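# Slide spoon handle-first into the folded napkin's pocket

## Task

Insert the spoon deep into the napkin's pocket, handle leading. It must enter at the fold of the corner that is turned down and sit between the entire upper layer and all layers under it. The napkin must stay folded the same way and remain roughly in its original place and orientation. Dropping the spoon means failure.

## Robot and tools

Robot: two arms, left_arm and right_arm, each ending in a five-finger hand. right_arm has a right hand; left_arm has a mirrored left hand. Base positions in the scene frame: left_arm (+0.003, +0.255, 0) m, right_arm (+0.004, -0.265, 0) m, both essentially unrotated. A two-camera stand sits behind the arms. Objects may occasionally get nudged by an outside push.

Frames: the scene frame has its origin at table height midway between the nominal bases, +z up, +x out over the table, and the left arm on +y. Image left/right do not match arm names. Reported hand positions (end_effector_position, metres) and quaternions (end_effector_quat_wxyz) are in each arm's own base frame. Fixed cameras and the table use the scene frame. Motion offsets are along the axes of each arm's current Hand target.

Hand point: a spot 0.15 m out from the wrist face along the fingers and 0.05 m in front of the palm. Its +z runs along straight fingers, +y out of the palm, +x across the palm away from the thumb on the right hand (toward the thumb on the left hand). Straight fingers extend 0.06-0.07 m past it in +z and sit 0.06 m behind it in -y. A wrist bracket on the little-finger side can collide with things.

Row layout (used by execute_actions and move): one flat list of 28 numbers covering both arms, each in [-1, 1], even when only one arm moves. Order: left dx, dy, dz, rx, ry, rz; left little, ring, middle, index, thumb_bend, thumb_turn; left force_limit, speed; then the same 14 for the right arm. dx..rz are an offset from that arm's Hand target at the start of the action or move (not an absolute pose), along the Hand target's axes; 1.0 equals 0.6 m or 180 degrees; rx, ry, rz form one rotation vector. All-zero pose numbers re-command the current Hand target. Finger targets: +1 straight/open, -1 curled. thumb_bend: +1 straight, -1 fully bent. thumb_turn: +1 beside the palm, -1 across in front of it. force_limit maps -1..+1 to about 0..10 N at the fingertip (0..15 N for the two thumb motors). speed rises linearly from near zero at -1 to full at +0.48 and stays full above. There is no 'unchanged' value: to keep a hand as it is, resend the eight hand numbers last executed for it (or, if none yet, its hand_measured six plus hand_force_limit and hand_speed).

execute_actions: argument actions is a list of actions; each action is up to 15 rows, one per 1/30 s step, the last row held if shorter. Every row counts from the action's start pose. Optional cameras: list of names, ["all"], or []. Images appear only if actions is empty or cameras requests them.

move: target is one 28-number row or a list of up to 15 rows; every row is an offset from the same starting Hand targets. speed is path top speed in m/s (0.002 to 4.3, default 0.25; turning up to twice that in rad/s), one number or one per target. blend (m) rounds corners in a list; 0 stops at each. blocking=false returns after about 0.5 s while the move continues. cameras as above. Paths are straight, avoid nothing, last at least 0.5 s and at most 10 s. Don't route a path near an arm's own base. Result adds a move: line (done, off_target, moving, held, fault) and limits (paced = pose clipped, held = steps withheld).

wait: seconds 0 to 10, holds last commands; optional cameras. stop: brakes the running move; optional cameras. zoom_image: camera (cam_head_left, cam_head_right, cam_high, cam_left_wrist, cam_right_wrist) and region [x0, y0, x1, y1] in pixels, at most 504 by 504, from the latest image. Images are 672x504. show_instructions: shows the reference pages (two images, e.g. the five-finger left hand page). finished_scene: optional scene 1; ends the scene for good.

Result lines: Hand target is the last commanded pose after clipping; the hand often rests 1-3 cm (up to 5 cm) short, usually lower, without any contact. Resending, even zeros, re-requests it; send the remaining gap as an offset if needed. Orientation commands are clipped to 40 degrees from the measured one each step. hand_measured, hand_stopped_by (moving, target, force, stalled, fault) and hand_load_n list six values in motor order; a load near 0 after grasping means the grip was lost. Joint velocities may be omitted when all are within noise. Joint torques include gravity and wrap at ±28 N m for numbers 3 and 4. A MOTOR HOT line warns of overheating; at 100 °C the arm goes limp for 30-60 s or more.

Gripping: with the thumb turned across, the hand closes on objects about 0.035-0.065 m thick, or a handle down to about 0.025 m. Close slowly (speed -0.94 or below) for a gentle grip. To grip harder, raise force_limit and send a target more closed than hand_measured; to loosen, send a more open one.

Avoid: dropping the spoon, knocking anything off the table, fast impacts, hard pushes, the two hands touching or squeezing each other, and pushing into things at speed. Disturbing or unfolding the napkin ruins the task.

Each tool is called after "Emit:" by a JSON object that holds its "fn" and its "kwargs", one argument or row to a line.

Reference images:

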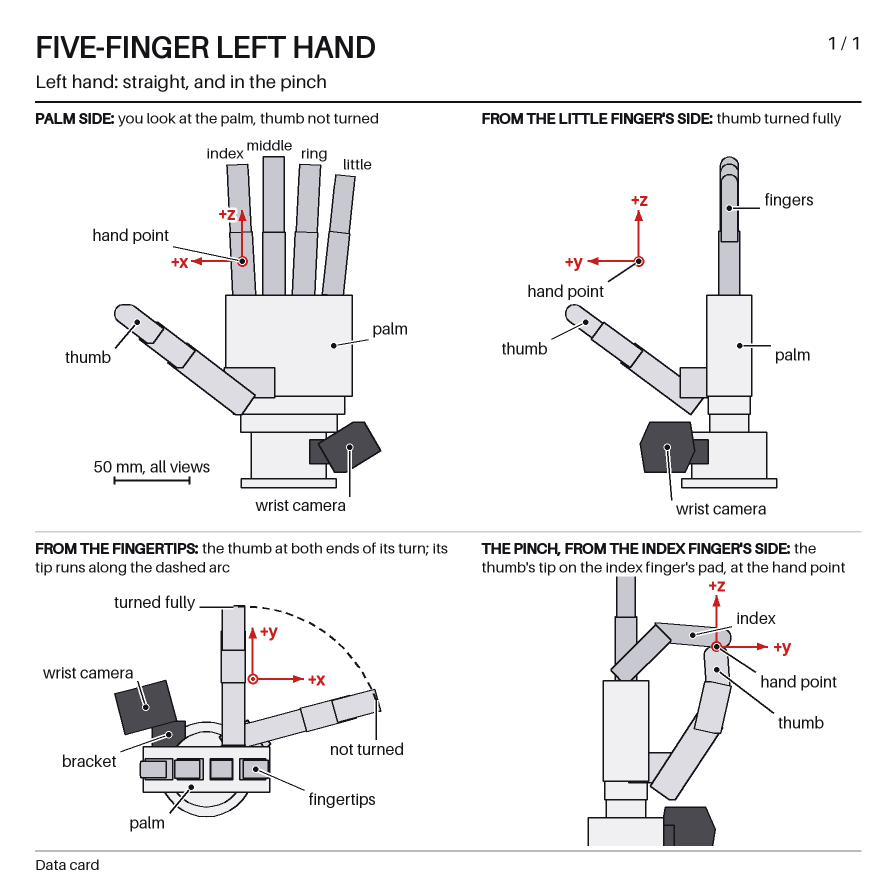

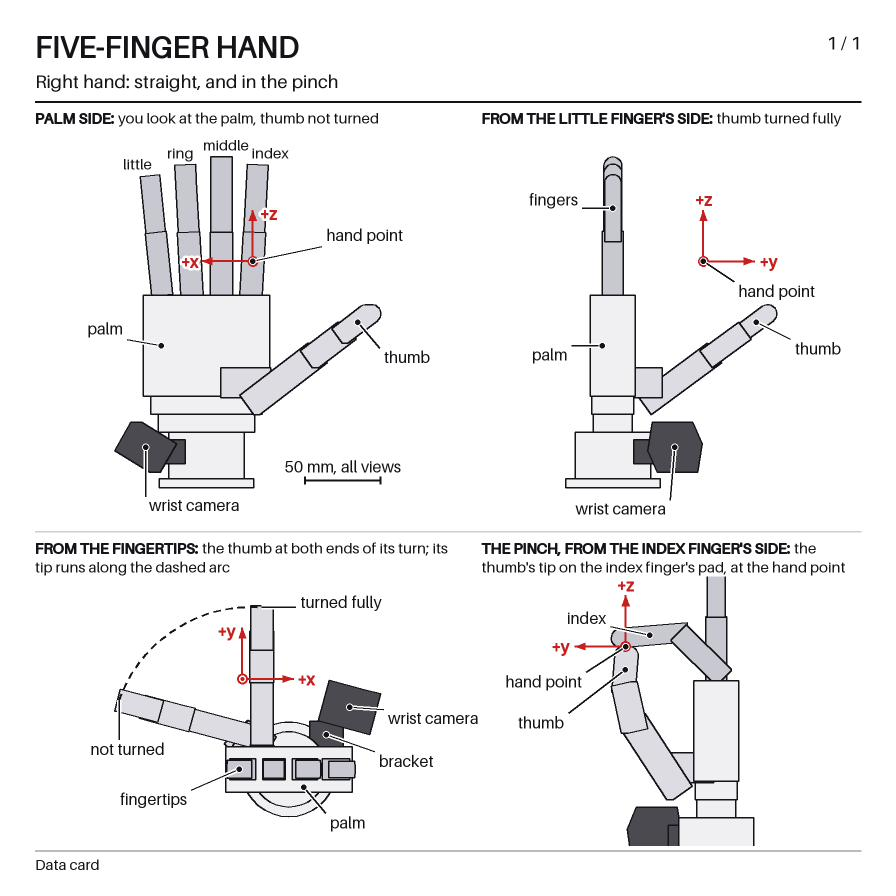

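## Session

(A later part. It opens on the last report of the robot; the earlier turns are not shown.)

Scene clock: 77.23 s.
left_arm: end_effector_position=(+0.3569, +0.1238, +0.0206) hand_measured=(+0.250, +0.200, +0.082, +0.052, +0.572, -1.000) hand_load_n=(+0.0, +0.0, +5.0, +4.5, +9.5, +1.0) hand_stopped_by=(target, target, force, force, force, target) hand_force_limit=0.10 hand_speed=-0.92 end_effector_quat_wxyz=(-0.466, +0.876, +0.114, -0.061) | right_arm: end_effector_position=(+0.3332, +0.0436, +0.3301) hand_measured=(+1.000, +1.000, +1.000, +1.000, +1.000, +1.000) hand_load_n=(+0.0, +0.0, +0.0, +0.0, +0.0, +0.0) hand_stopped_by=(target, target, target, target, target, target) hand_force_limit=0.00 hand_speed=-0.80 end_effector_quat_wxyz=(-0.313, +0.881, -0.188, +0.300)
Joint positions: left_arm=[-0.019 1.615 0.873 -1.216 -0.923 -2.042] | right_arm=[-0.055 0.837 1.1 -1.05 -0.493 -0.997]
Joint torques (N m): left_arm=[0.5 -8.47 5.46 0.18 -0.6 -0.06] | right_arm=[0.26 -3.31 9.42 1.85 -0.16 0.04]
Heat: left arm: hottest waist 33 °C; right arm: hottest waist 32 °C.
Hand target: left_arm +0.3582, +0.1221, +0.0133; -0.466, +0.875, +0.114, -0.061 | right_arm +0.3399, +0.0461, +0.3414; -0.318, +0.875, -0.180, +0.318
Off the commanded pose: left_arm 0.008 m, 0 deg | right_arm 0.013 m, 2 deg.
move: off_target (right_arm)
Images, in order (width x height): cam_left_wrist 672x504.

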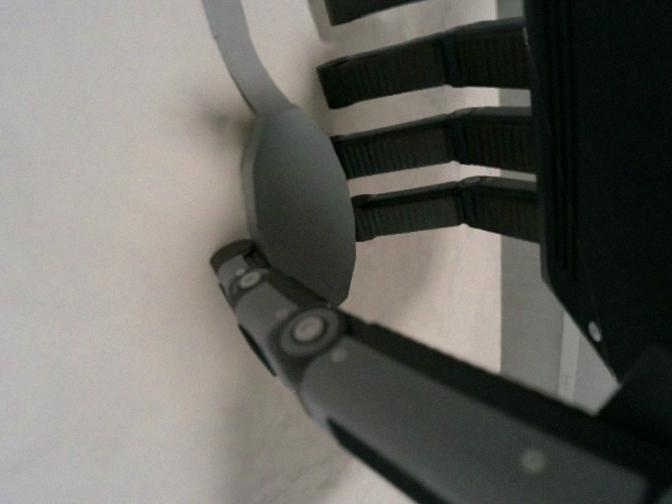

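Emit:
{"fn": "move", "kwargs": {
  "target": [0,0,0,0,0,0, 0.4,0.4,0.4,0.4,0.9,-1,0.1,-0.85, 0,0,0,0,0,0, 1,1,1,1,1,1,0,-0.8],
  "speed": 0.03,
  "cameras": ["cam_left_wrist"]
}}

Scene clock: 79.53 s.
left_arm: end_effector_position=(+0.3593, +0.1229, +0.0190) hand_measured=(+0.400, +0.400, +0.400, +0.400, +0.900, -1.000) hand_load_n=(-0.5, +0.0, +0.0, +0.0, -0.5, -1.0) hand_stopped_by=(target, target, target, target, target, target) hand_force_limit=0.10 hand_speed=-0.85 end_effector_quat_wxyz=(-0.466, +0.875, +0.117, -0.057) | right_arm: end_effector_position=(+0.3332, +0.0436, +0.3301) hand_measured=(+1.000, +1.000, +1.000, +1.000, +1.000, +1.000) hand_load_n=(+0.0, +0.0, +0.0, +0.0, +0.0, +0.0) hand_stopped_by=(target, target, target, target, target, target) hand_force_limit=0.00 hand_speed=-0.80 end_effector_quat_wxyz=(-0.313, +0.881, -0.188, +0.300)
Joint positions: left_arm=[-0.022 1.62 0.873 -1.206 -0.923 -2.05] | right_arm=[-0.055 0.837 1.1 -1.05 -0.493 -0.997]
Joint torques (N m): left_arm=[1.03 -8.88 5.53 0.02 -0.6 -0.06] | right_arm=[0.44 -3.19 9.42 1.87 -0.16 0.05]
Heat: left arm: hottest waist 33 °C; right arm: hottest waist 32 °C.
Hand target: left_arm +0.3582, +0.1221, +0.0133; -0.466, +0.875, +0.114, -0.061 | right_arm +0.3399, +0.0461, +0.3414; -0.318, +0.875, -0.180, +0.318
Off the commanded pose: left_arm 0.006 m, 1 deg | right_arm 0.013 m, 2 deg.
move: off_target (right_arm)
Images, in order (width x height): cam_left_wrist 672x504.

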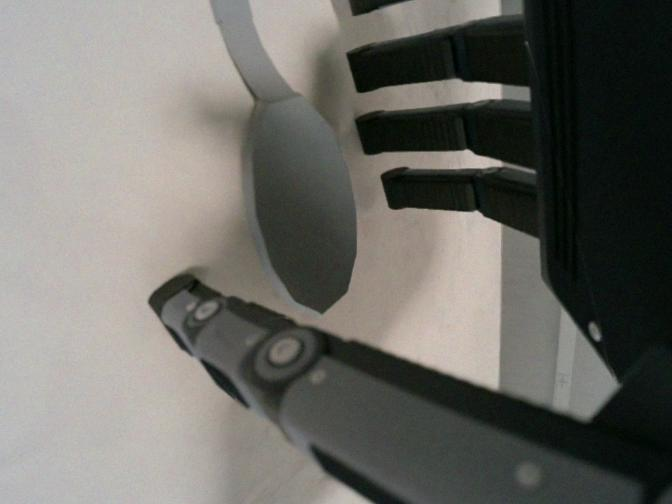

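Emit:
{"fn": "move", "kwargs": {
  "target": [
    [0.0322,-0.1611,-0.1186,0,0,0, 0.4,0.4,0.4,0.4,0.9,-1,0.1,-0.85, 0,0,0,0,0,0, 1,1,1,1,1,1,0,-0.8],
    [0.099,-0.2003,-0.1705,0,0.3915,0.264, 0.4,0.4,0.4,0.4,0.9,-1,0.1,-0.85, 0,0,0,0,0,0, 1,1,1,1,1,1,0,-0.8],
    [-0.0227,-0.1337,-0.0907,0,0.783,0.528, 0.4,0.4,0.4,0.4,0.9,-1,0.1,-0.85, 0,0,0,0,0,0, 1,1,1,1,1,1,0,-0.8]
  ],
  "speed": [0.1,0.3,0.3],
  "blend": [0.02,0.03,0],
  "cameras": ["cam_left_wrist","cam_high","cam_head_right","cam_head_left"]
}}

Scene clock: 88.93 s.
left_arm: end_effector_position=(+0.3320, +0.1111, +0.1023) hand_measured=(+0.400, +0.400, +0.400, +0.400, +0.900, -1.000) hand_load_n=(+0.0, +0.0, +0.0, +0.0, +0.0, +0.0) hand_stopped_by=(target, target, target, target, target, target) hand_force_limit=0.10 hand_speed=-0.85 end_effector_quat_wxyz=(+0.094, -0.205, +0.858, -0.462) | right_arm: end_effector_position=(+0.3332, +0.0436, +0.3301) hand_measured=(+1.000, +1.000, +1.000, +1.000, +1.000, +1.000) hand_load_n=(+0.0, +0.0, +0.0, +0.0, +0.0, -0.5) hand_stopped_by=(target, target, target, target, target, target) hand_force_limit=0.00 hand_speed=-0.80 end_effector_quat_wxyz=(-0.313, +0.881, -0.188, +0.300)
Joint positions: left_arm=[0.667 1.542 1.046 -1.404 0.943 1.937] | right_arm=[-0.055 0.837 1.1 -1.05 -0.493 -0.997]
Joint torques (N m): left_arm=[0.5 -9.29 11.18 -0.76 0.49 0.11] | right_arm=[0.5 -3.31 9.42 1.85 -0.16 0.05]
Heat: left arm: hottest waist 33 °C; right arm: hottest waist 32 °C.
Hand target: left_arm +0.3452, +0.1182, +0.1102; +0.101, -0.190, +0.863, -0.458 | right_arm +0.3399, +0.0461, +0.3414; -0.318, +0.875, -0.180, +0.318
Off the commanded pose: left_arm 0.017 m, 2 deg | right_arm 0.013 m, 2 deg.
move: off_target (left_arm, right_arm)
Images, in order (width x height): cam_head_left 672x504, cam_head_right 672x504, cam_high 672x504, cam_left_wrist 672x504.

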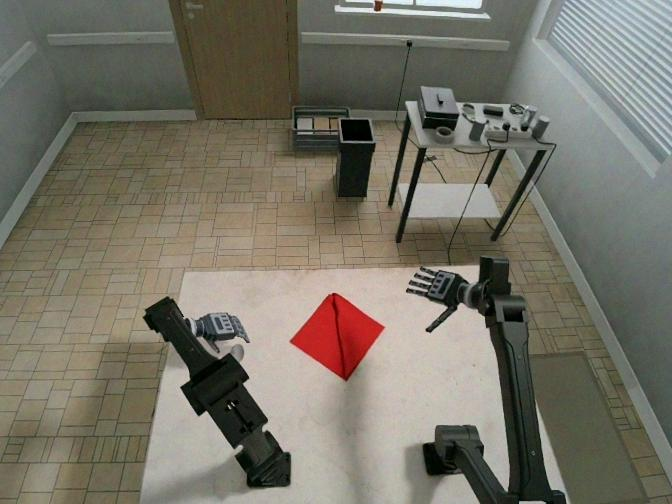

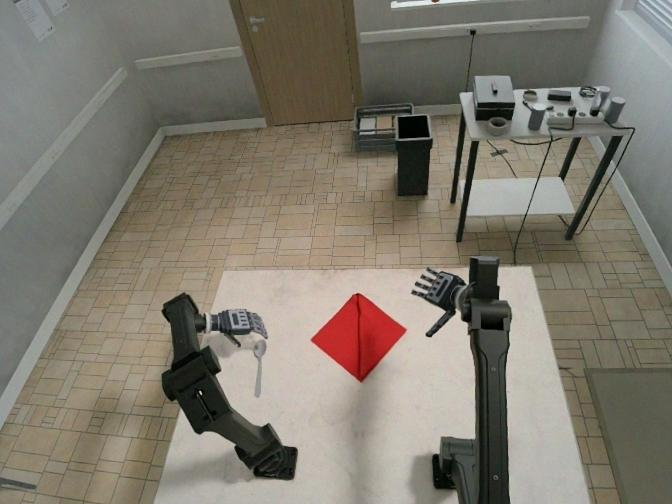

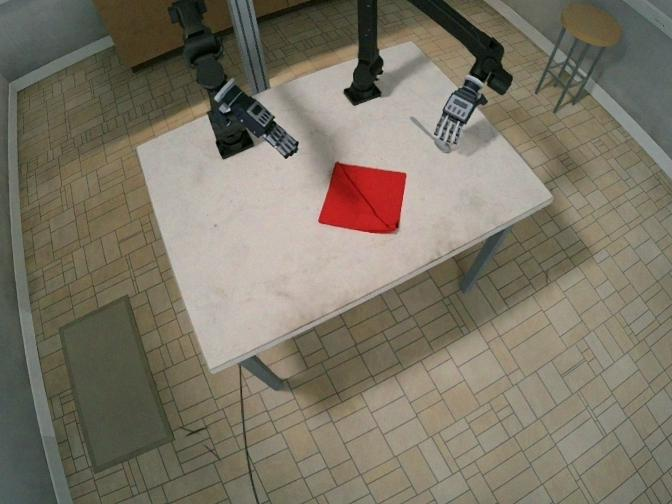

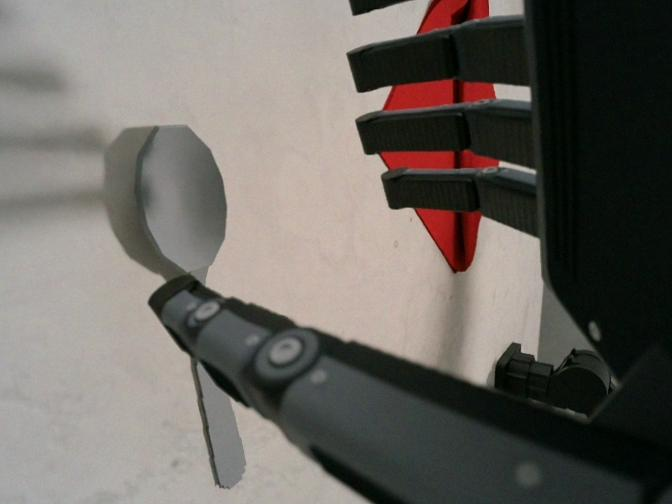

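Emit:
{"fn": "move", "kwargs": {
  "target": [0.055,0.0585,0.0623,0,0.0184,0.0124, 0.4,0.4,0.4,0.4,0.9,-1,0.1,-0.85, 0,0,0,0,0,0, 1,1,1,1,1,1,0,-0.8],
  "speed": 0.1,
  "cameras": ["cam_left_wrist"]
}}

Scene clock: 91.20 s.
left_arm: end_effector_position=(+0.3188, +0.0937, +0.0651) hand_measured=(+0.400, +0.400, +0.400, +0.400, +0.900, -1.000) hand_load_n=(+0.0, -0.5, +0.0, +0.0, +0.0, +0.0) hand_stopped_by=(target, target, target, target, target, target) hand_force_limit=0.10 hand_speed=-0.85 end_effector_quat_wxyz=(+0.086, -0.167, +0.867, -0.461) | right_arm: end_effector_position=(+0.3332, +0.0436, +0.3301) hand_measured=(+1.000, +1.000, +1.000, +1.000, +1.000, +1.000) hand_load_n=(+0.0, +0.0, +0.0, +0.0, +0.0, +0.0) hand_stopped_by=(target, target, target, target, target, target) hand_force_limit=0.00 hand_speed=-0.80 end_effector_quat_wxyz=(-0.313, +0.881, -0.188, +0.300)
Joint positions: left_arm=[0.639 1.565 0.96 -1.335 0.926 2.015] | right_arm=[-0.055 0.837 1.1 -1.05 -0.493 -0.997]
Joint torques (N m): left_arm=[0.32 -9.29 6.46 0.05 0.49 0.13] | right_arm=[0.5 -3.19 9.42 1.88 -0.15 0.04]
Heat: left arm: hottest waist 33 °C; right arm: hottest waist 32 °C.
Hand target: left_arm +0.3200, +0.0941, +0.0602; +0.085, -0.160, +0.869, -0.461 | right_arm +0.3399, +0.0461, +0.3414; -0.318, +0.875, -0.180, +0.318
Off the commanded pose: left_arm 0.005 m, 1 deg | right_arm 0.013 m, 2 deg.
move: off_target (right_arm)
Images, in order (width x height): cam_left_wrist 672x504.

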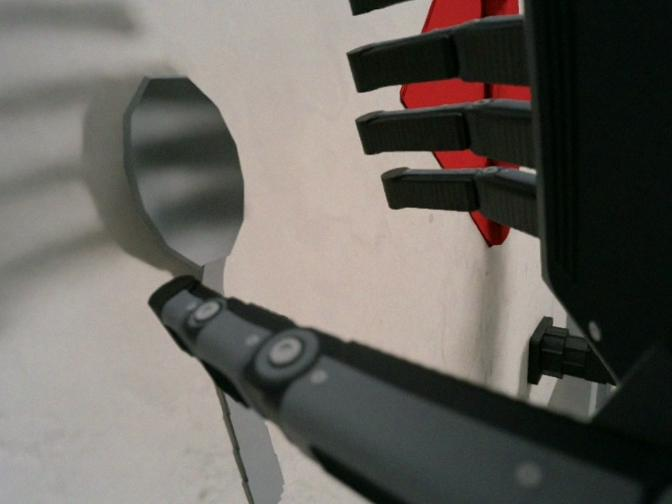

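Emit:
{"fn": "move", "kwargs": {
  "target": [
    [-0.0083,0.047,0.0197,0,0,0,0.25,0.3,0.35,0.35,0.85,-1,0.1,-0.6,0,0,0,0,0,0,1,1,1,1,1,1,0,-0.8]
  ],
  "speed": 0.08,
  "cameras": ["cam_left_wrist"]
}}

Scene clock: 94.30 s.
left_arm: end_effector_position=(+0.3225, +0.0974, +0.0352) hand_measured=(+0.250, +0.300, +0.350, +0.350, +0.850, -1.000) hand_load_n=(-0.5, +0.5, +0.0, +0.0, +0.0, +0.0) hand_stopped_by=(target, target, target, target, target, target) hand_force_limit=0.10 hand_speed=-0.60 end_effector_quat_wxyz=(+0.082, -0.163, +0.868, -0.461) | right_arm: end_effector_position=(+0.3332, +0.0436, +0.3301) hand_measured=(+1.000, +1.000, +1.000, +1.000, +1.000, +1.000) hand_load_n=(+0.0, +0.0, +0.0, +0.0, +0.0, +0.0) hand_stopped_by=(target, target, target, target, target, target) hand_force_limit=0.00 hand_speed=-0.80 end_effector_quat_wxyz=(-0.313, +0.881, -0.188, +0.300)
Joint positions: left_arm=[0.639 1.635 0.95 -1.269 0.921 2.032] | right_arm=[-0.055 0.837 1.1 -1.05 -0.493 -0.997]
Joint torques (N m): left_arm=[1.32 -9.76 6.19 -0.02 0.47 0.12] | right_arm=[0.38 -3.19 9.42 1.85 -0.16 0.04]
Heat: left arm: hottest waist 33 °C; right arm: hottest waist 32 °C.
Hand target: left_arm +0.3225, +0.1015, +0.0302; +0.085, -0.160, +0.869, -0.461 | right_arm +0.3399, +0.0461, +0.3414; -0.318, +0.875, -0.180, +0.318
Off the commanded pose: left_arm 0.006 m, 0 deg | right_arm 0.013 m, 2 deg.
move: off_target (right_arm)
Images, in order (width x height): cam_left_wrist 672x504.

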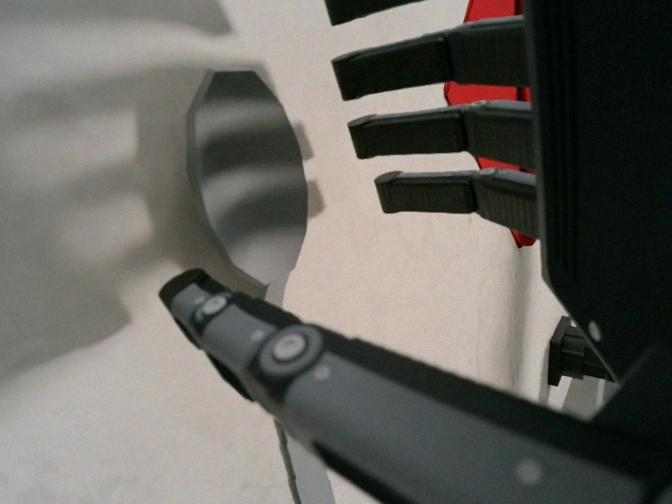

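Emit:
{"fn": "move", "kwargs": {
  "target": [
    [-0.0083,0.0221,0.0149,0,0,0,0.25,0.3,0.35,0.35,0.85,-1,0.1,-0.6,0,0,0,0,0,0,1,1,1,1,1,1,0,-0.8]
  ],
  "speed": 0.06,
  "cameras": ["cam_left_wrist"]
}}

Scene clock: 95.90 s.
left_arm: end_effector_position=(+0.3275, +0.1011, +0.0196) hand_measured=(+0.250, +0.300, +0.350, +0.350, +0.850, -1.000) hand_load_n=(+0.0, +0.0, +0.0, +0.0, +0.0, +0.0) hand_stopped_by=(target, target, target, target, target, target) hand_force_limit=0.10 hand_speed=-0.60 end_effector_quat_wxyz=(+0.085, -0.161, +0.869, -0.460) | right_arm: end_effector_position=(+0.3332, +0.0436, +0.3301) hand_measured=(+1.000, +1.000, +1.000, +1.000, +1.000, +1.000) hand_load_n=(+0.0, +0.0, +0.0, +0.0, +0.0, +0.0) hand_stopped_by=(target, target, target, target, target, target) hand_force_limit=0.00 hand_speed=-0.80 end_effector_quat_wxyz=(-0.313, +0.881, -0.188, +0.300)
Joint positions: left_arm=[0.639 1.674 0.95 -1.225 0.921 2.032] | right_arm=[-0.055 0.837 1.1 -1.05 -0.493 -0.997]
Joint torques (N m): left_arm=[0.97 -10.11 5.85 0.02 0.54 0.08] | right_arm=[0.56 -3.25 9.4 1.88 -0.17 0.05]
Heat: left arm: hottest waist 33 °C; right arm: hottest waist 32 °C.
Hand target: left_arm +0.3272, +0.1033, +0.0142; +0.085, -0.160, +0.869, -0.461 | right_arm +0.3399, +0.0461, +0.3414; -0.318, +0.875, -0.180, +0.318
Off the commanded pose: left_arm 0.006 m, 0 deg | right_arm 0.013 m, 2 deg.
move: off_target (right_arm)
Images, in order (width x height): cam_left_wrist 672x504.

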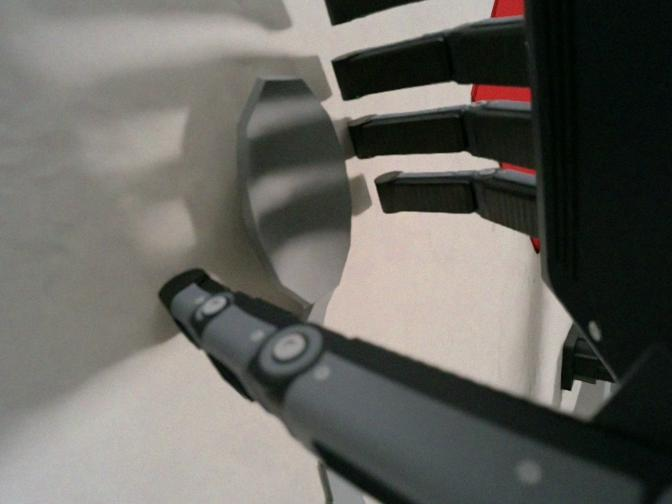

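Emit:
{"fn": "move", "kwargs": {
  "target": [
    [-0.0067,0.0028,0.0019,0,0,0,0.25,0.3,0.35,0.35,0.85,-1,0.1,-0.6,0,0,0,0,0,0,1,1,1,1,1,1,0,-0.8],
    [-0.0067,0.0028,0.0019,0,0,0,0.25,0.25,0.13,0.13,0.6,-1,-0.5,-0.85,0,0,0,0,0,0,1,1,1,1,1,1,0,-0.8]
  ],
  "speed": 0.05,
  "cameras": ["cam_left_wrist"]
}}

Emit:
{"fn": "wait", "kwargs": {
  "seconds": 1.5,
  "cameras": ["cam_left_wrist"]
}}

Scene clock: 99.07 s.
left_arm: end_effector_position=(+0.3287, +0.0988, +0.0201) hand_measured=(+0.250, +0.250, +0.130, +0.130, +0.600, -1.000) hand_load_n=(+0.0, +0.0, +1.5, +0.0, +0.0, +0.0) hand_stopped_by=(target, target, target, target, target, target) hand_force_limit=-0.50 hand_speed=-0.85 end_effector_quat_wxyz=(+0.086, -0.162, +0.866, -0.465) | right_arm: end_effector_position=(+0.3332, +0.0436, +0.3301) hand_measured=(+1.000, +1.000, +1.000, +1.000, +1.000, +1.000) hand_load_n=(+0.0, +0.0, +0.0, +0.0, +0.0, +0.0) hand_stopped_by=(target, target, target, target, target, target) hand_force_limit=0.00 hand_speed=-0.80 end_effector_quat_wxyz=(-0.313, +0.881, -0.188, +0.300)
Joint positions: left_arm=[0.638 1.677 0.95 -1.226 0.934 2.032] | right_arm=[-0.055 0.837 1.1 -1.05 -0.493 -0.997]
Joint torques (N m): left_arm=[0.67 -9.41 6.64 0.27 0.32 0.04] | right_arm=[0.38 -3.19 9.36 1.87 -0.17 0.05]
Heat: left arm: hottest waist 33 °C; right arm: hottest waist 32 °C.
Hand target: left_arm +0.3309, +0.1047, +0.0122; +0.085, -0.160, +0.869, -0.461 | right_arm +0.3399, +0.0461, +0.3414; -0.318, +0.875, -0.180, +0.318
Off the commanded pose: left_arm 0.010 m, 1 deg | right_arm 0.013 m, 2 deg.
move: off_target (right_arm)
Images, in order (width x height): cam_left_wrist 672x504.

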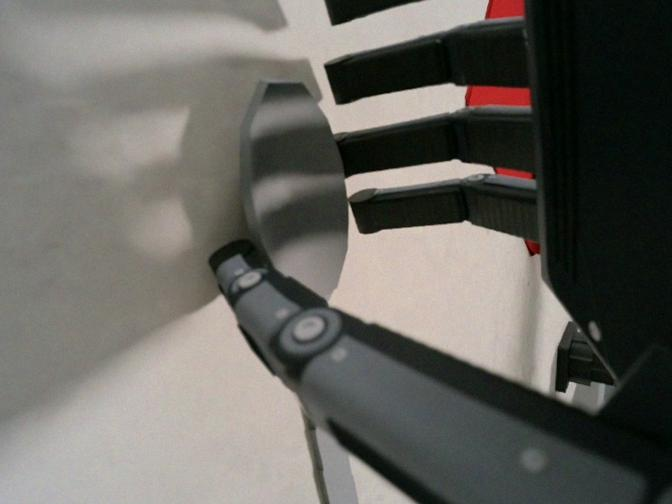

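Scene clock: 100.57 s.
left_arm: end_effector_position=(+0.3287, +0.0988, +0.0201) hand_measured=(+0.250, +0.250, +0.130, +0.130, +0.600, -1.000) hand_load_n=(+0.0, +0.0, +1.5, +0.0, +0.0, +0.0) hand_stopped_by=(target, target, target, target, target, target) hand_force_limit=-0.50 hand_speed=-0.85 end_effector_quat_wxyz=(+0.086, -0.162, +0.866, -0.465) | right_arm: end_effector_position=(+0.3332, +0.0436, +0.3301) hand_measured=(+1.000, +1.000, +1.000, +1.000, +1.000, +1.000) hand_load_n=(+0.0, +0.0, +0.0, +0.0, +0.0, +0.0) hand_stopped_by=(target, target, target, target, target, target) hand_force_limit=0.00 hand_speed=-0.80 end_effector_quat_wxyz=(-0.313, +0.881, -0.188, +0.300)
Joint positions: left_arm=[0.638 1.677 0.95 -1.226 0.934 2.032] | right_arm=[-0.055 0.837 1.1 -1.05 -0.493 -0.997]
Joint torques (N m): left_arm=[0.73 -9.29 6.57 0.23 0.33 0.03] | right_arm=[0.5 -3.25 9.42 1.83 -0.16 0.05]
Heat: left arm: hottest waist 33 °C; right arm: hottest waist 32 °C.
Hand target: left_arm +0.3309, +0.1047, +0.0122; +0.085, -0.160, +0.869, -0.461 | right_arm +0.3399, +0.0461, +0.3414; -0.318, +0.875, -0.180, +0.318
Off the commanded pose: left_arm 0.010 m, 1 deg | right_arm 0.013 m, 2 deg.
wait: 1.50 s; at rest by 0.17 s
Images, in order (width x height): cam_left_wrist 672x504.

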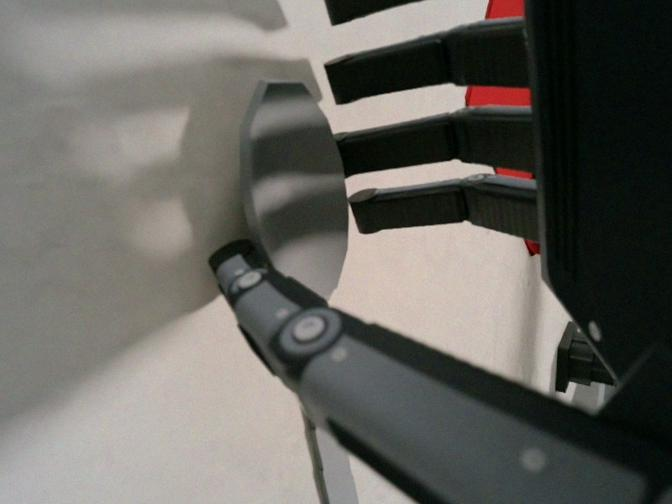

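Emit:
{"fn": "move", "kwargs": {
  "target": [
    [-0.0,0,0,0,0,0,0.25,0.2,-0.15,-0.15,0.35,-1,-0.3,-0.9,0,0,0,0,0,0,1,1,1,1,1,1,0,-0.8]
  ],
  "speed": 0.05,
  "cameras": ["cam_left_wrist"]
}}

Scene clock: 102.07 s.
left_arm: end_effector_position=(+0.3287, +0.0988, +0.0201) hand_measured=(+0.250, +0.200, +0.106, +0.012, +0.576, -1.000) hand_load_n=(+0.0, +0.0, +5.0, +4.0, +6.5, +0.5) hand_stopped_by=(target, target, force, force, force, target) hand_force_limit=-0.30 hand_speed=-0.90 end_effector_quat_wxyz=(+0.086, -0.162, +0.866, -0.465) | right_arm: end_effector_position=(+0.3332, +0.0436, +0.3301) hand_measured=(+1.000, +1.000, +1.000, +1.000, +1.000, +1.000) hand_load_n=(+0.0, +0.0, +0.0, +0.0, +0.0, +0.0) hand_stopped_by=(target, target, target, target, target, target) hand_force_limit=0.00 hand_speed=-0.80 end_effector_quat_wxyz=(-0.313, +0.881, -0.188, +0.300)
Joint positions: left_arm=[0.638 1.677 0.95 -1.226 0.934 2.032] | right_arm=[-0.055 0.837 1.1 -1.05 -0.493 -0.997]
Joint torques (N m): left_arm=[0.56 -9.58 6.57 0.25 0.32 0.03] | right_arm=[0.5 -3.14 9.4 1.87 -0.17 0.05]
Heat: left arm: hottest waist 33 °C; right arm: hottest waist 32 °C.
Hand target: left_arm +0.3309, +0.1047, +0.0122; +0.085, -0.160, +0.869, -0.461 | right_arm +0.3399, +0.0461, +0.3414; -0.318, +0.875, -0.180, +0.318
Off the commanded pose: left_arm 0.010 m, 1 deg | right_arm 0.013 m, 2 deg.
move: off_target (right_arm)
Images, in order (width x height): cam_left_wrist 672x504.

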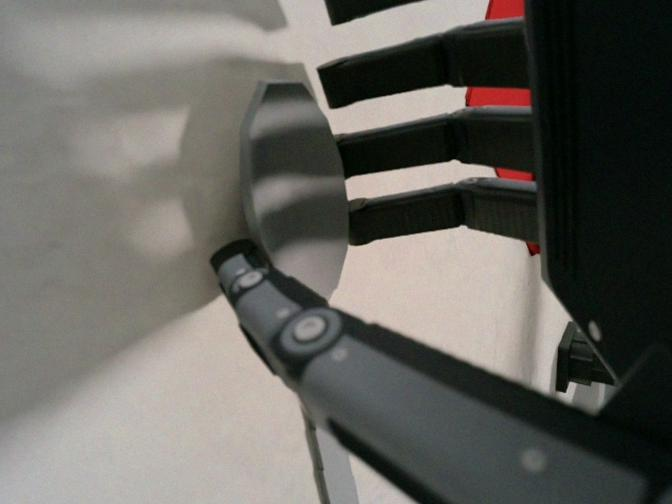

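Emit:
{"fn": "move", "kwargs": {
  "target": [
    [-0.0,0,0,0,0,0,0.25,0.2,-0.2,-0.2,0.3,-1,0.1,-0.92,0,0,0,0,0,0,1,1,1,1,1,1,0,-0.8]
  ],
  "speed": 0.05,
  "cameras": ["cam_left_wrist"]
}}

Scene clock: 103.03 s.
left_arm: end_effector_position=(+0.3287, +0.0988, +0.0201) hand_measured=(+0.250, +0.200, +0.100, -0.002, +0.576, -1.000) hand_load_n=(+0.5, +0.0, +5.5, +6.5, +9.0, +0.5) hand_stopped_by=(target, target, force, force, force, target) hand_force_limit=0.10 hand_speed=-0.92 end_effector_quat_wxyz=(+0.086, -0.162, +0.866, -0.465) | right_arm: end_effector_position=(+0.3332, +0.0436, +0.3301) hand_measured=(+1.000, +1.000, +1.000, +1.000, +1.000, +1.000) hand_load_n=(+0.0, +0.0, +0.0, +0.0, +0.0, +0.0) hand_stopped_by=(target, target, target, target, target, target) hand_force_limit=0.00 hand_speed=-0.80 end_effector_quat_wxyz=(-0.313, +0.881, -0.188, +0.300)
Joint positions: left_arm=[0.638 1.677 0.95 -1.226 0.934 2.032] | right_arm=[-0.055 0.837 1.1 -1.05 -0.493 -0.997]
Joint torques (N m): left_arm=[0.79 -9.35 6.58 0.24 0.31 0.03] | right_arm=[0.56 -3.25 9.42 1.84 -0.15 0.04]
Heat: left arm: hottest waist 33 °C; right arm: hottest waist 32 °C.
Hand target: left_arm +0.3309, +0.1047, +0.0122; +0.085, -0.160, +0.869, -0.461 | right_arm +0.3399, +0.0461, +0.3414; -0.318, +0.875, -0.180, +0.318
Off the commanded pose: left_arm 0.010 m, 1 deg | right_arm 0.013 m, 2 deg.
move: off_target (right_arm)
Images, in order (width x height): cam_left_wrist 672x504.

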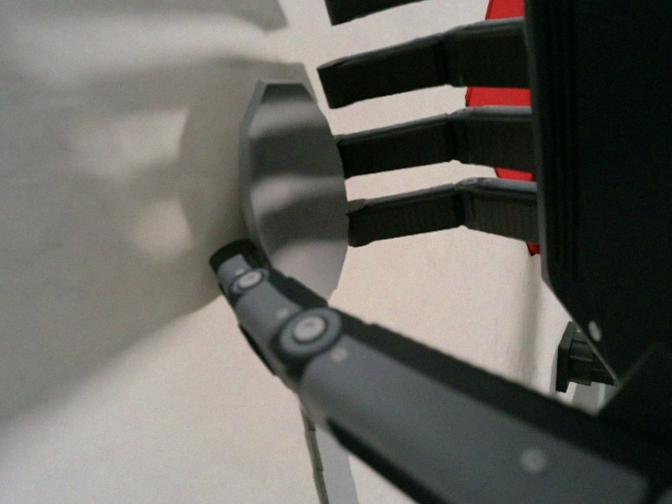

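Emit:
{"fn": "move", "kwargs": {
  "target": [
    [-0.0311,-0.1725,-0.102,0,0,0,0.25,0.2,-0.2,-0.2,0.3,-1,0.1,-0.92,0,0,0,0,0,0,1,1,1,1,1,1,0,-0.8]
  ],
  "speed": 0.15,
  "cameras": ["cam_left_wrist","cam_high"]
}}

Scene clock: 104.97 s.
left_arm: end_effector_position=(+0.3384, +0.0981, +0.1132) hand_measured=(+0.250, +0.200, +0.100, -0.002, +0.574, -1.000) hand_load_n=(+0.5, +0.0, +0.0, +0.0, +0.0, +0.0) hand_stopped_by=(target, target, force, force, force, target) hand_force_limit=0.10 hand_speed=-0.92 end_effector_quat_wxyz=(+0.069, -0.166, +0.866, -0.466) | right_arm: end_effector_position=(+0.3332, +0.0436, +0.3301) hand_measured=(+1.000, +1.000, +1.000, +1.000, +1.000, +1.000) hand_load_n=(+0.0, +0.0, +0.0, +0.0, +0.0, +0.0) hand_stopped_by=(target, target, target, target, target, target) hand_force_limit=0.00 hand_speed=-0.80 end_effector_quat_wxyz=(-0.313, +0.881, -0.188, +0.300)
Joint positions: left_arm=[0.615 1.563 1.098 -1.495 0.926 2.003] | right_arm=[-0.055 0.837 1.1 -1.05 -0.493 -0.997]
Joint torques (N m): left_arm=[0.26 -12.34 11.1 -0.87 0.88 -0.12] | right_arm=[0.5 -3.14 9.39 1.89 -0.15 0.05]
Heat: left arm: hottest waist 33 °C; right arm: hottest waist 32 °C.
Hand target: left_arm +0.3509, +0.1045, +0.1322; +0.085, -0.160, +0.869, -0.461 | right_arm +0.3399, +0.0461, +0.3414; -0.318, +0.875, -0.180, +0.318
Off the commanded pose: left_arm 0.024 m, 2 deg | right_arm 0.013 m, 2 deg.
move: off_target (left_arm, right_arm)
Images, in order (width x height): cam_high 672x504, cam_left_wrist 672x504.

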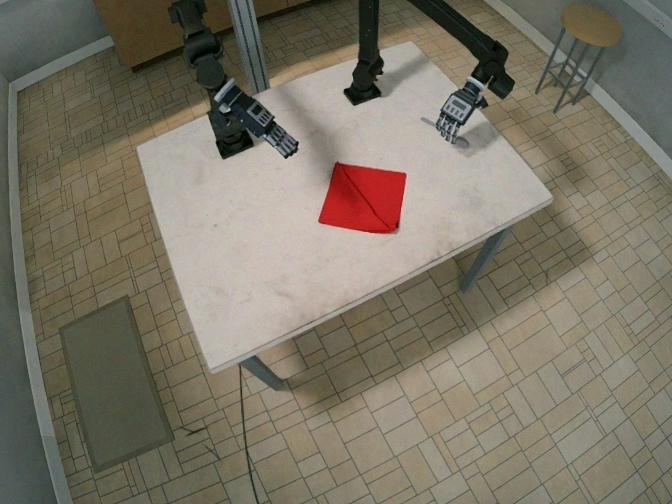

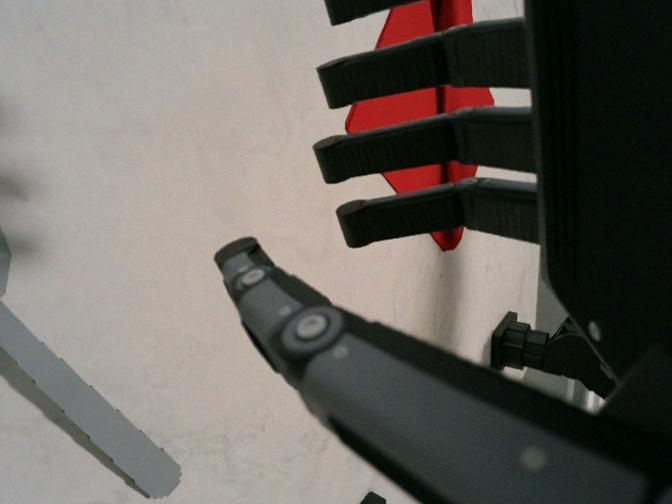

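Emit:
{"fn": "wait", "kwargs": {
  "seconds": 0.2,
  "cameras": ["cam_head_left","cam_high"]
}}

Emit:
{"fn": "zoom_image", "kwargs": {
  "camera": "cam_high",
  "region": [380, 60, 540, 180]
}}

Scene clock: 105.33 s.
left_arm: end_effector_position=(+0.3384, +0.0981, +0.1132) hand_measured=(+0.250, +0.200, +0.100, -0.002, +0.574, -1.000) hand_load_n=(+0.0, +0.0, +0.0, +0.0, +0.0, +0.0) hand_stopped_by=(target, target, force, force, force, target) hand_force_limit=0.10 hand_speed=-0.92 end_effector_quat_wxyz=(+0.069, -0.166, +0.866, -0.466) | right_arm: end_effector_position=(+0.3332, +0.0436, +0.3301) hand_measured=(+1.000, +1.000, +1.000, +1.000, +1.000, +1.000) hand_load_n=(+0.0, +0.0, +0.0, +0.0, +0.0, +0.0) hand_stopped_by=(target, target, target, target, target, target) hand_force_limit=0.00 hand_speed=-0.80 end_effector_quat_wxyz=(-0.313, +0.881, -0.188, +0.300)
Joint positions: left_arm=[0.615 1.563 1.098 -1.495 0.926 2.003] | right_arm=[-0.055 0.837 1.1 -1.05 -0.493 -0.997]
Joint torques (N m): left_arm=[0.21 -12.45 11.11 -0.88 0.89 -0.13] | right_arm=[0.38 -3.19 9.39 1.85 -0.17 0.05]
Heat: left arm: hottest waist 33 °C; right arm: hottest waist 32 °C.
Hand target: left_arm +0.3509, +0.1045, +0.1322; +0.085, -0.160, +0.869, -0.461 | right_arm +0.3399, +0.0461, +0.3414; -0.318, +0.875, -0.180, +0.318
Off the commanded pose: left_arm 0.024 m, 2 deg | right_arm 0.013 m, 2 deg.
wait: 0.20 s; at rest from the start
Images, in order (width x height): cam_head_left 672x504, cam_high 672x504.

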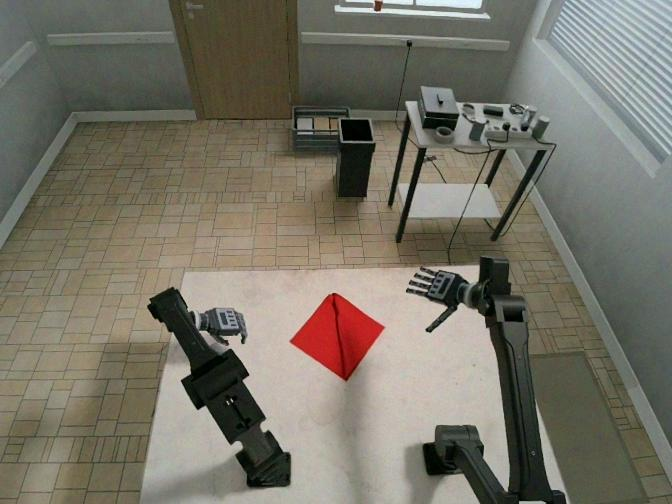

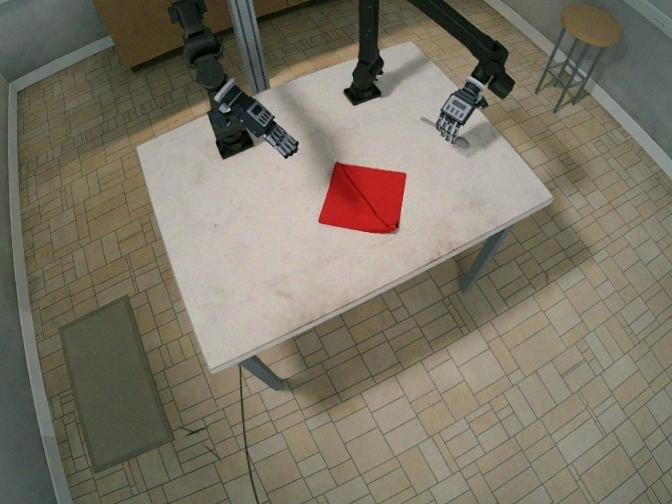

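Scaled by 3.150 from the camera's 672x504 image, which has a finer 960x720 frame.

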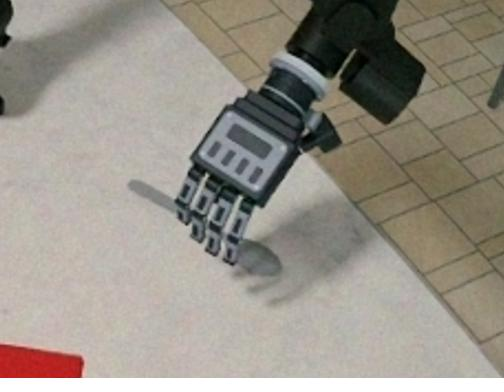

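Emit:
{"fn": "move", "kwargs": {
  "target": [
    [0.0,0.0466,-0.069,0,0,0,0.25,0.3,0.35,0.35,0.85,-1,0.1,-0.6,0,0,0,0,0,0,1,1,1,1,1,1,0,-0.8]
  ],
  "speed": 0.15,
  "cameras": ["cam_left_wrist","cam_high","cam_head_left"]
}}

Emit:
{"fn": "zoom_image", "kwargs": {
  "camera": "cam_high",
  "region": [380, 60, 540, 180]
}}

Scene clock: 107.77 s.
left_arm: end_effector_position=(+0.3223, +0.1402, +0.1239) hand_measured=(+0.250, +0.300, +0.350, +0.350, +0.850, -1.000) hand_load_n=(+0.0, +0.0, +0.0, +0.0, +0.0, +0.0) hand_stopped_by=(target, target, target, target, target, target) hand_force_limit=0.10 hand_speed=-0.60 end_effector_quat_wxyz=(+0.077, -0.187, +0.868, -0.453) | right_arm: end_effector_position=(+0.3332, +0.0436, +0.3301) hand_measured=(+1.000, +1.000, +1.000, +1.000, +1.000, +1.000) hand_load_n=(+0.0, +0.0, +0.0, +0.0, +0.0, +0.0) hand_stopped_by=(target, target, target, target, target, target) hand_force_limit=0.00 hand_speed=-0.80 end_effector_quat_wxyz=(-0.313, +0.881, -0.188, +0.300)
Joint positions: left_arm=[0.719 1.576 1.149 -1.584 0.878 2.075] | right_arm=[-0.055 0.837 1.1 -1.05 -0.493 -0.997]
Joint torques (N m): left_arm=[0.97 -9.82 11.28 -0.98 0.43 0.12] | right_arm=[0.56 -3.14 9.4 1.87 -0.17 0.05]
Heat: left arm: hottest waist 33 °C; right arm: hottest waist 32 °C.
Hand target: left_arm +0.3331, +0.1512, +0.1323; +0.085, -0.160, +0.869, -0.461 | right_arm +0.3399, +0.0461, +0.3414; -0.318, +0.875, -0.180, +0.318
Off the commanded pose: left_arm 0.018 m, 3 deg | right_arm 0.013 m, 2 deg.
joint sent to its limit (left arm) — joint 6 (wrist roll), upper limit. The joint targets are off in position and orientation.
move: off_target (left_arm, right_arm)
Images, in order (width x height): cam_head_left 672x504, cam_high 672x504, cam_left_wrist 672x504.

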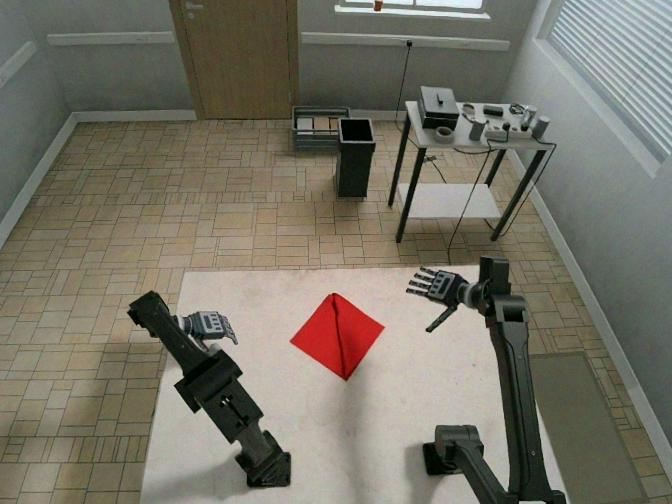

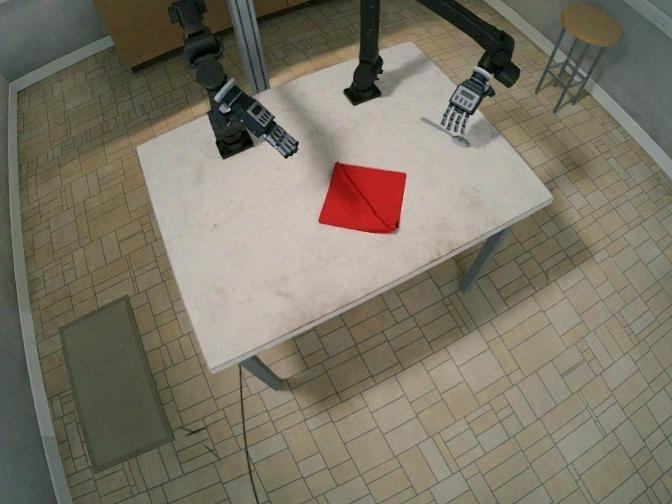

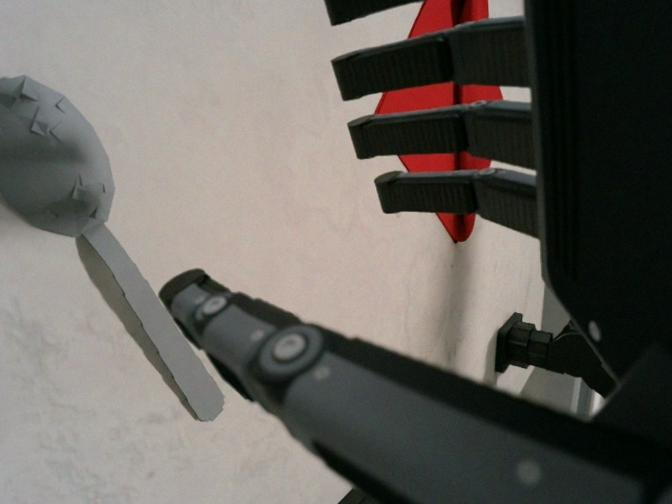

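Scaled by 3.150 from the camera's 672x504 image, which has a finer 960x720 frame.

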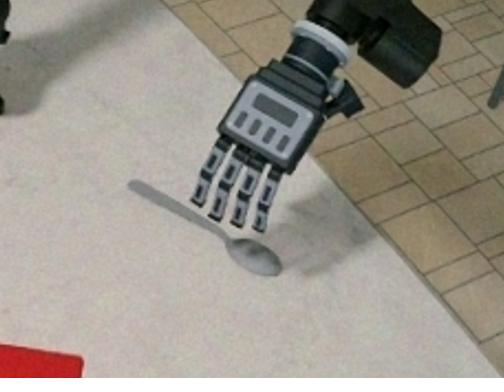

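Emit:
{"fn": "zoom_image", "kwargs": {
  "camera": "cam_left_wrist",
  "region": [0, 40, 260, 440]
}}

Emit:
{"fn": "zoom_image", "kwargs": {
  "camera": "cam_high",
  "region": [410, 105, 490, 165]
}}

Scaled by 1.260 from the camera's 672x504 image, which has a finer 960x720 frame.

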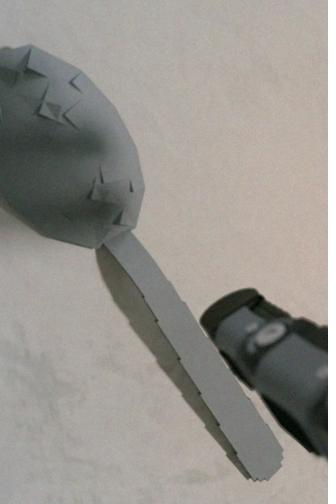

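Scaled by 6.300 from the camera's 672x504 image, which has a finer 960x720 frame.

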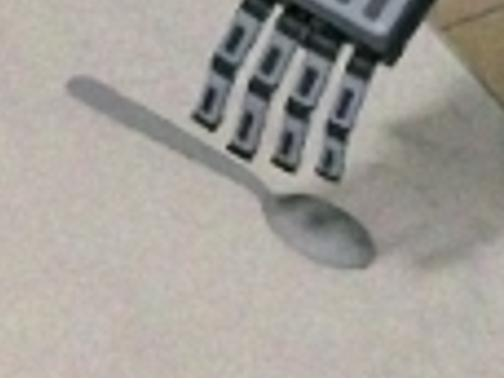

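Emit:
{"fn": "move", "kwargs": {
  "target": [
    [0.0066,0.0952,0.0288,0,-0.0322,-0.0217,0.25,0.3,0.35,0.35,0.85,-1,0.1,-0.6,0,0,0,0,0,0,1,1,1,1,1,1,0,-0.8]
  ],
  "speed": 0.15,
  "cameras": ["cam_left_wrist","cam_head_right"]
}}

Emit:
{"fn": "zoom_image", "kwargs": {
  "camera": "cam_left_wrist",
  "region": [60, 20, 420, 500]
}}

Emit:
{"fn": "zoom_image", "kwargs": {
  "camera": "cam_head_right",
  "region": [80, 260, 300, 460]
}}

Scene clock: 113.63 s.
left_arm: end_effector_position=(+0.3204, +0.1661, +0.0778) hand_measured=(+0.250, +0.300, +0.350, +0.350, +0.850, -1.000) hand_load_n=(+0.0, +0.0, +0.0, +0.0, +0.0, +0.0) hand_stopped_by=(target, target, target, target, target, target) hand_force_limit=0.10 hand_speed=-0.60 end_effector_quat_wxyz=(+0.110, -0.213, +0.860, -0.450) | right_arm: end_effector_position=(+0.3332, +0.0436, +0.3301) hand_measured=(+1.000, +1.000, +1.000, +1.000, +1.000, +1.000) hand_load_n=(+0.0, +0.0, -0.5, +0.0, +0.0, +0.0) hand_stopped_by=(target, target, target, target, target, target) hand_force_limit=0.00 hand_speed=-0.80 end_effector_quat_wxyz=(-0.313, +0.881, -0.188, +0.300)
Joint positions: left_arm=[0.79 1.635 1.089 -1.435 0.9 2.075] | right_arm=[-0.055 0.837 1.1 -1.05 -0.493 -0.997]
Joint torques (N m): left_arm=[0.91 -10.93 6.8 -0.02 1.08 0.02] | right_arm=[0.56 -3.31 9.43 1.87 -0.17 0.05]
Heat: left arm: hottest waist 33 °C; right arm: hottest waist 32 °C.
Hand target: left_arm +0.3231, +0.1663, +0.0753; +0.113, -0.213, +0.857, -0.455 | right_arm +0.3399, +0.0461, +0.3414; -0.318, +0.875, -0.180, +0.318
Off the commanded pose: left_arm 0.004 m, 1 deg | right_arm 0.013 m, 2 deg.
move: off_target (right_arm)
Images, in order (width x height): cam_head_right 672x504, cam_left_wrist 672x504.

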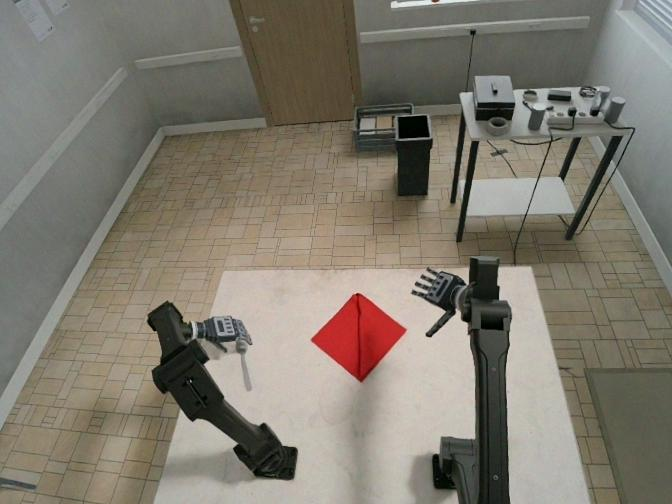

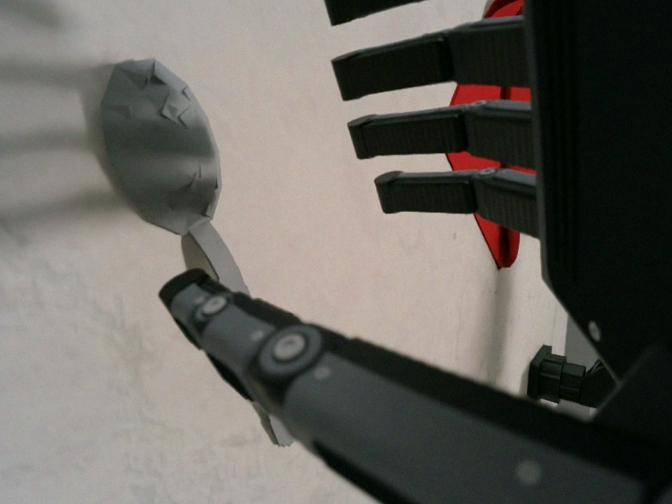

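Scaled by 1.050 from the camera's 672x504 image, which has a finer 960x720 frame.

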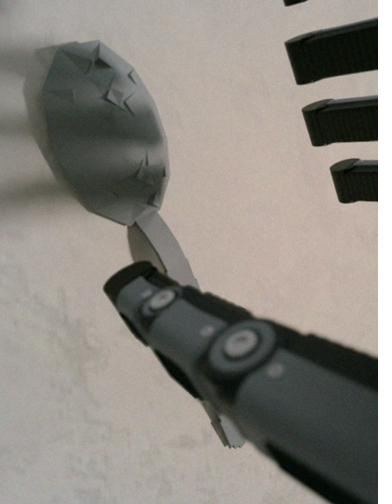

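Scaled by 2.291 from the camera's 672x504 image, which has a finer 960x720 frame.

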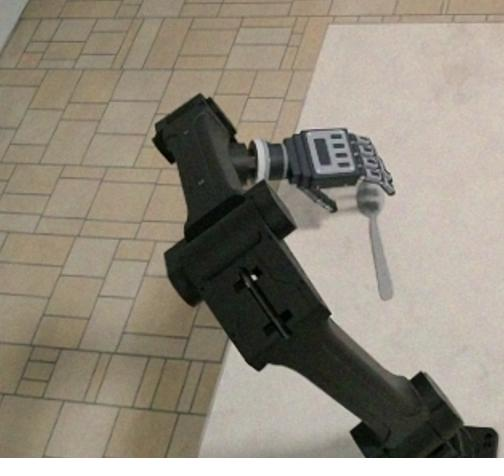

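Emit:
{"fn": "move", "kwargs": {
  "target": [
    [-0.0173,0.0822,0.051,0,0,0,0.25,0.3,0.35,0.35,0.85,-1,0.1,-0.6,0,0,0,0,0,0,1,1,1,1,1,1,0,-0.8]
  ],
  "speed": 0.1,
  "cameras": ["cam_left_wrist"]
}}

Scene clock: 116.87 s.
left_arm: end_effector_position=(+0.3288, +0.1742, +0.0207) hand_measured=(+0.250, +0.300, +0.350, +0.350, +0.850, -1.000) hand_load_n=(+0.0, +0.0, +0.0, +0.0, +0.0, +0.0) hand_stopped_by=(target, target, target, target, target, target) hand_force_limit=0.10 hand_speed=-0.60 end_effector_quat_wxyz=(+0.113, -0.212, +0.860, -0.450) | right_arm: end_effector_position=(+0.3332, +0.0436, +0.3301) hand_measured=(+1.000, +1.000, +1.000, +1.000, +1.000, +1.000) hand_load_n=(+0.0, +0.0, -0.5, +0.0, +0.0, +0.0) hand_stopped_by=(target, target, target, target, target, target) hand_force_limit=0.00 hand_speed=-0.80 end_effector_quat_wxyz=(-0.313, +0.881, -0.188, +0.300)
Joint positions: left_arm=[0.79 1.749 1.062 -1.289 0.901 2.075] | right_arm=[-0.055 0.837 1.1 -1.05 -0.493 -0.997]
Joint torques (N m): left_arm=[0.97 -11.46 6.13 -0.01 1.07 -0.02] | right_arm=[0.38 -3.25 9.42 1.87 -0.17 0.04]
Heat: left arm: hottest waist 33 °C; right arm: hottest waist 32 °C.
Hand target: left_arm +0.3313, +0.1733, +0.0173; +0.113, -0.213, +0.857, -0.455 | right_arm +0.3399, +0.0461, +0.3414; -0.318, +0.875, -0.180, +0.318
Off the commanded pose: left_arm 0.004 m, 1 deg | right_arm 0.013 m, 2 deg.
move: off_target (right_arm)
Images, in order (width x height): cam_left_wrist 672x504.

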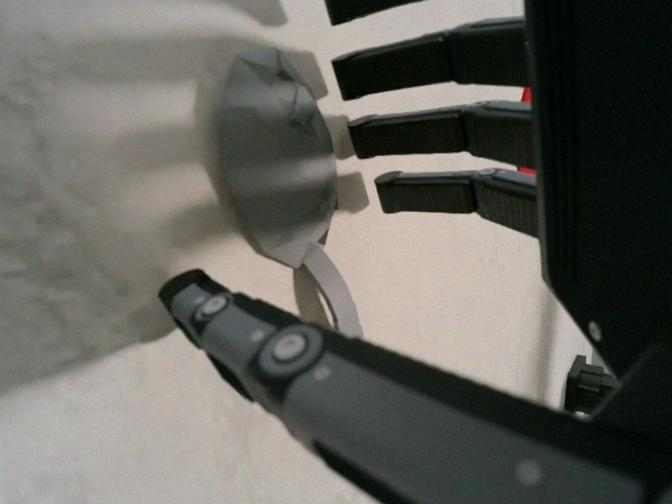

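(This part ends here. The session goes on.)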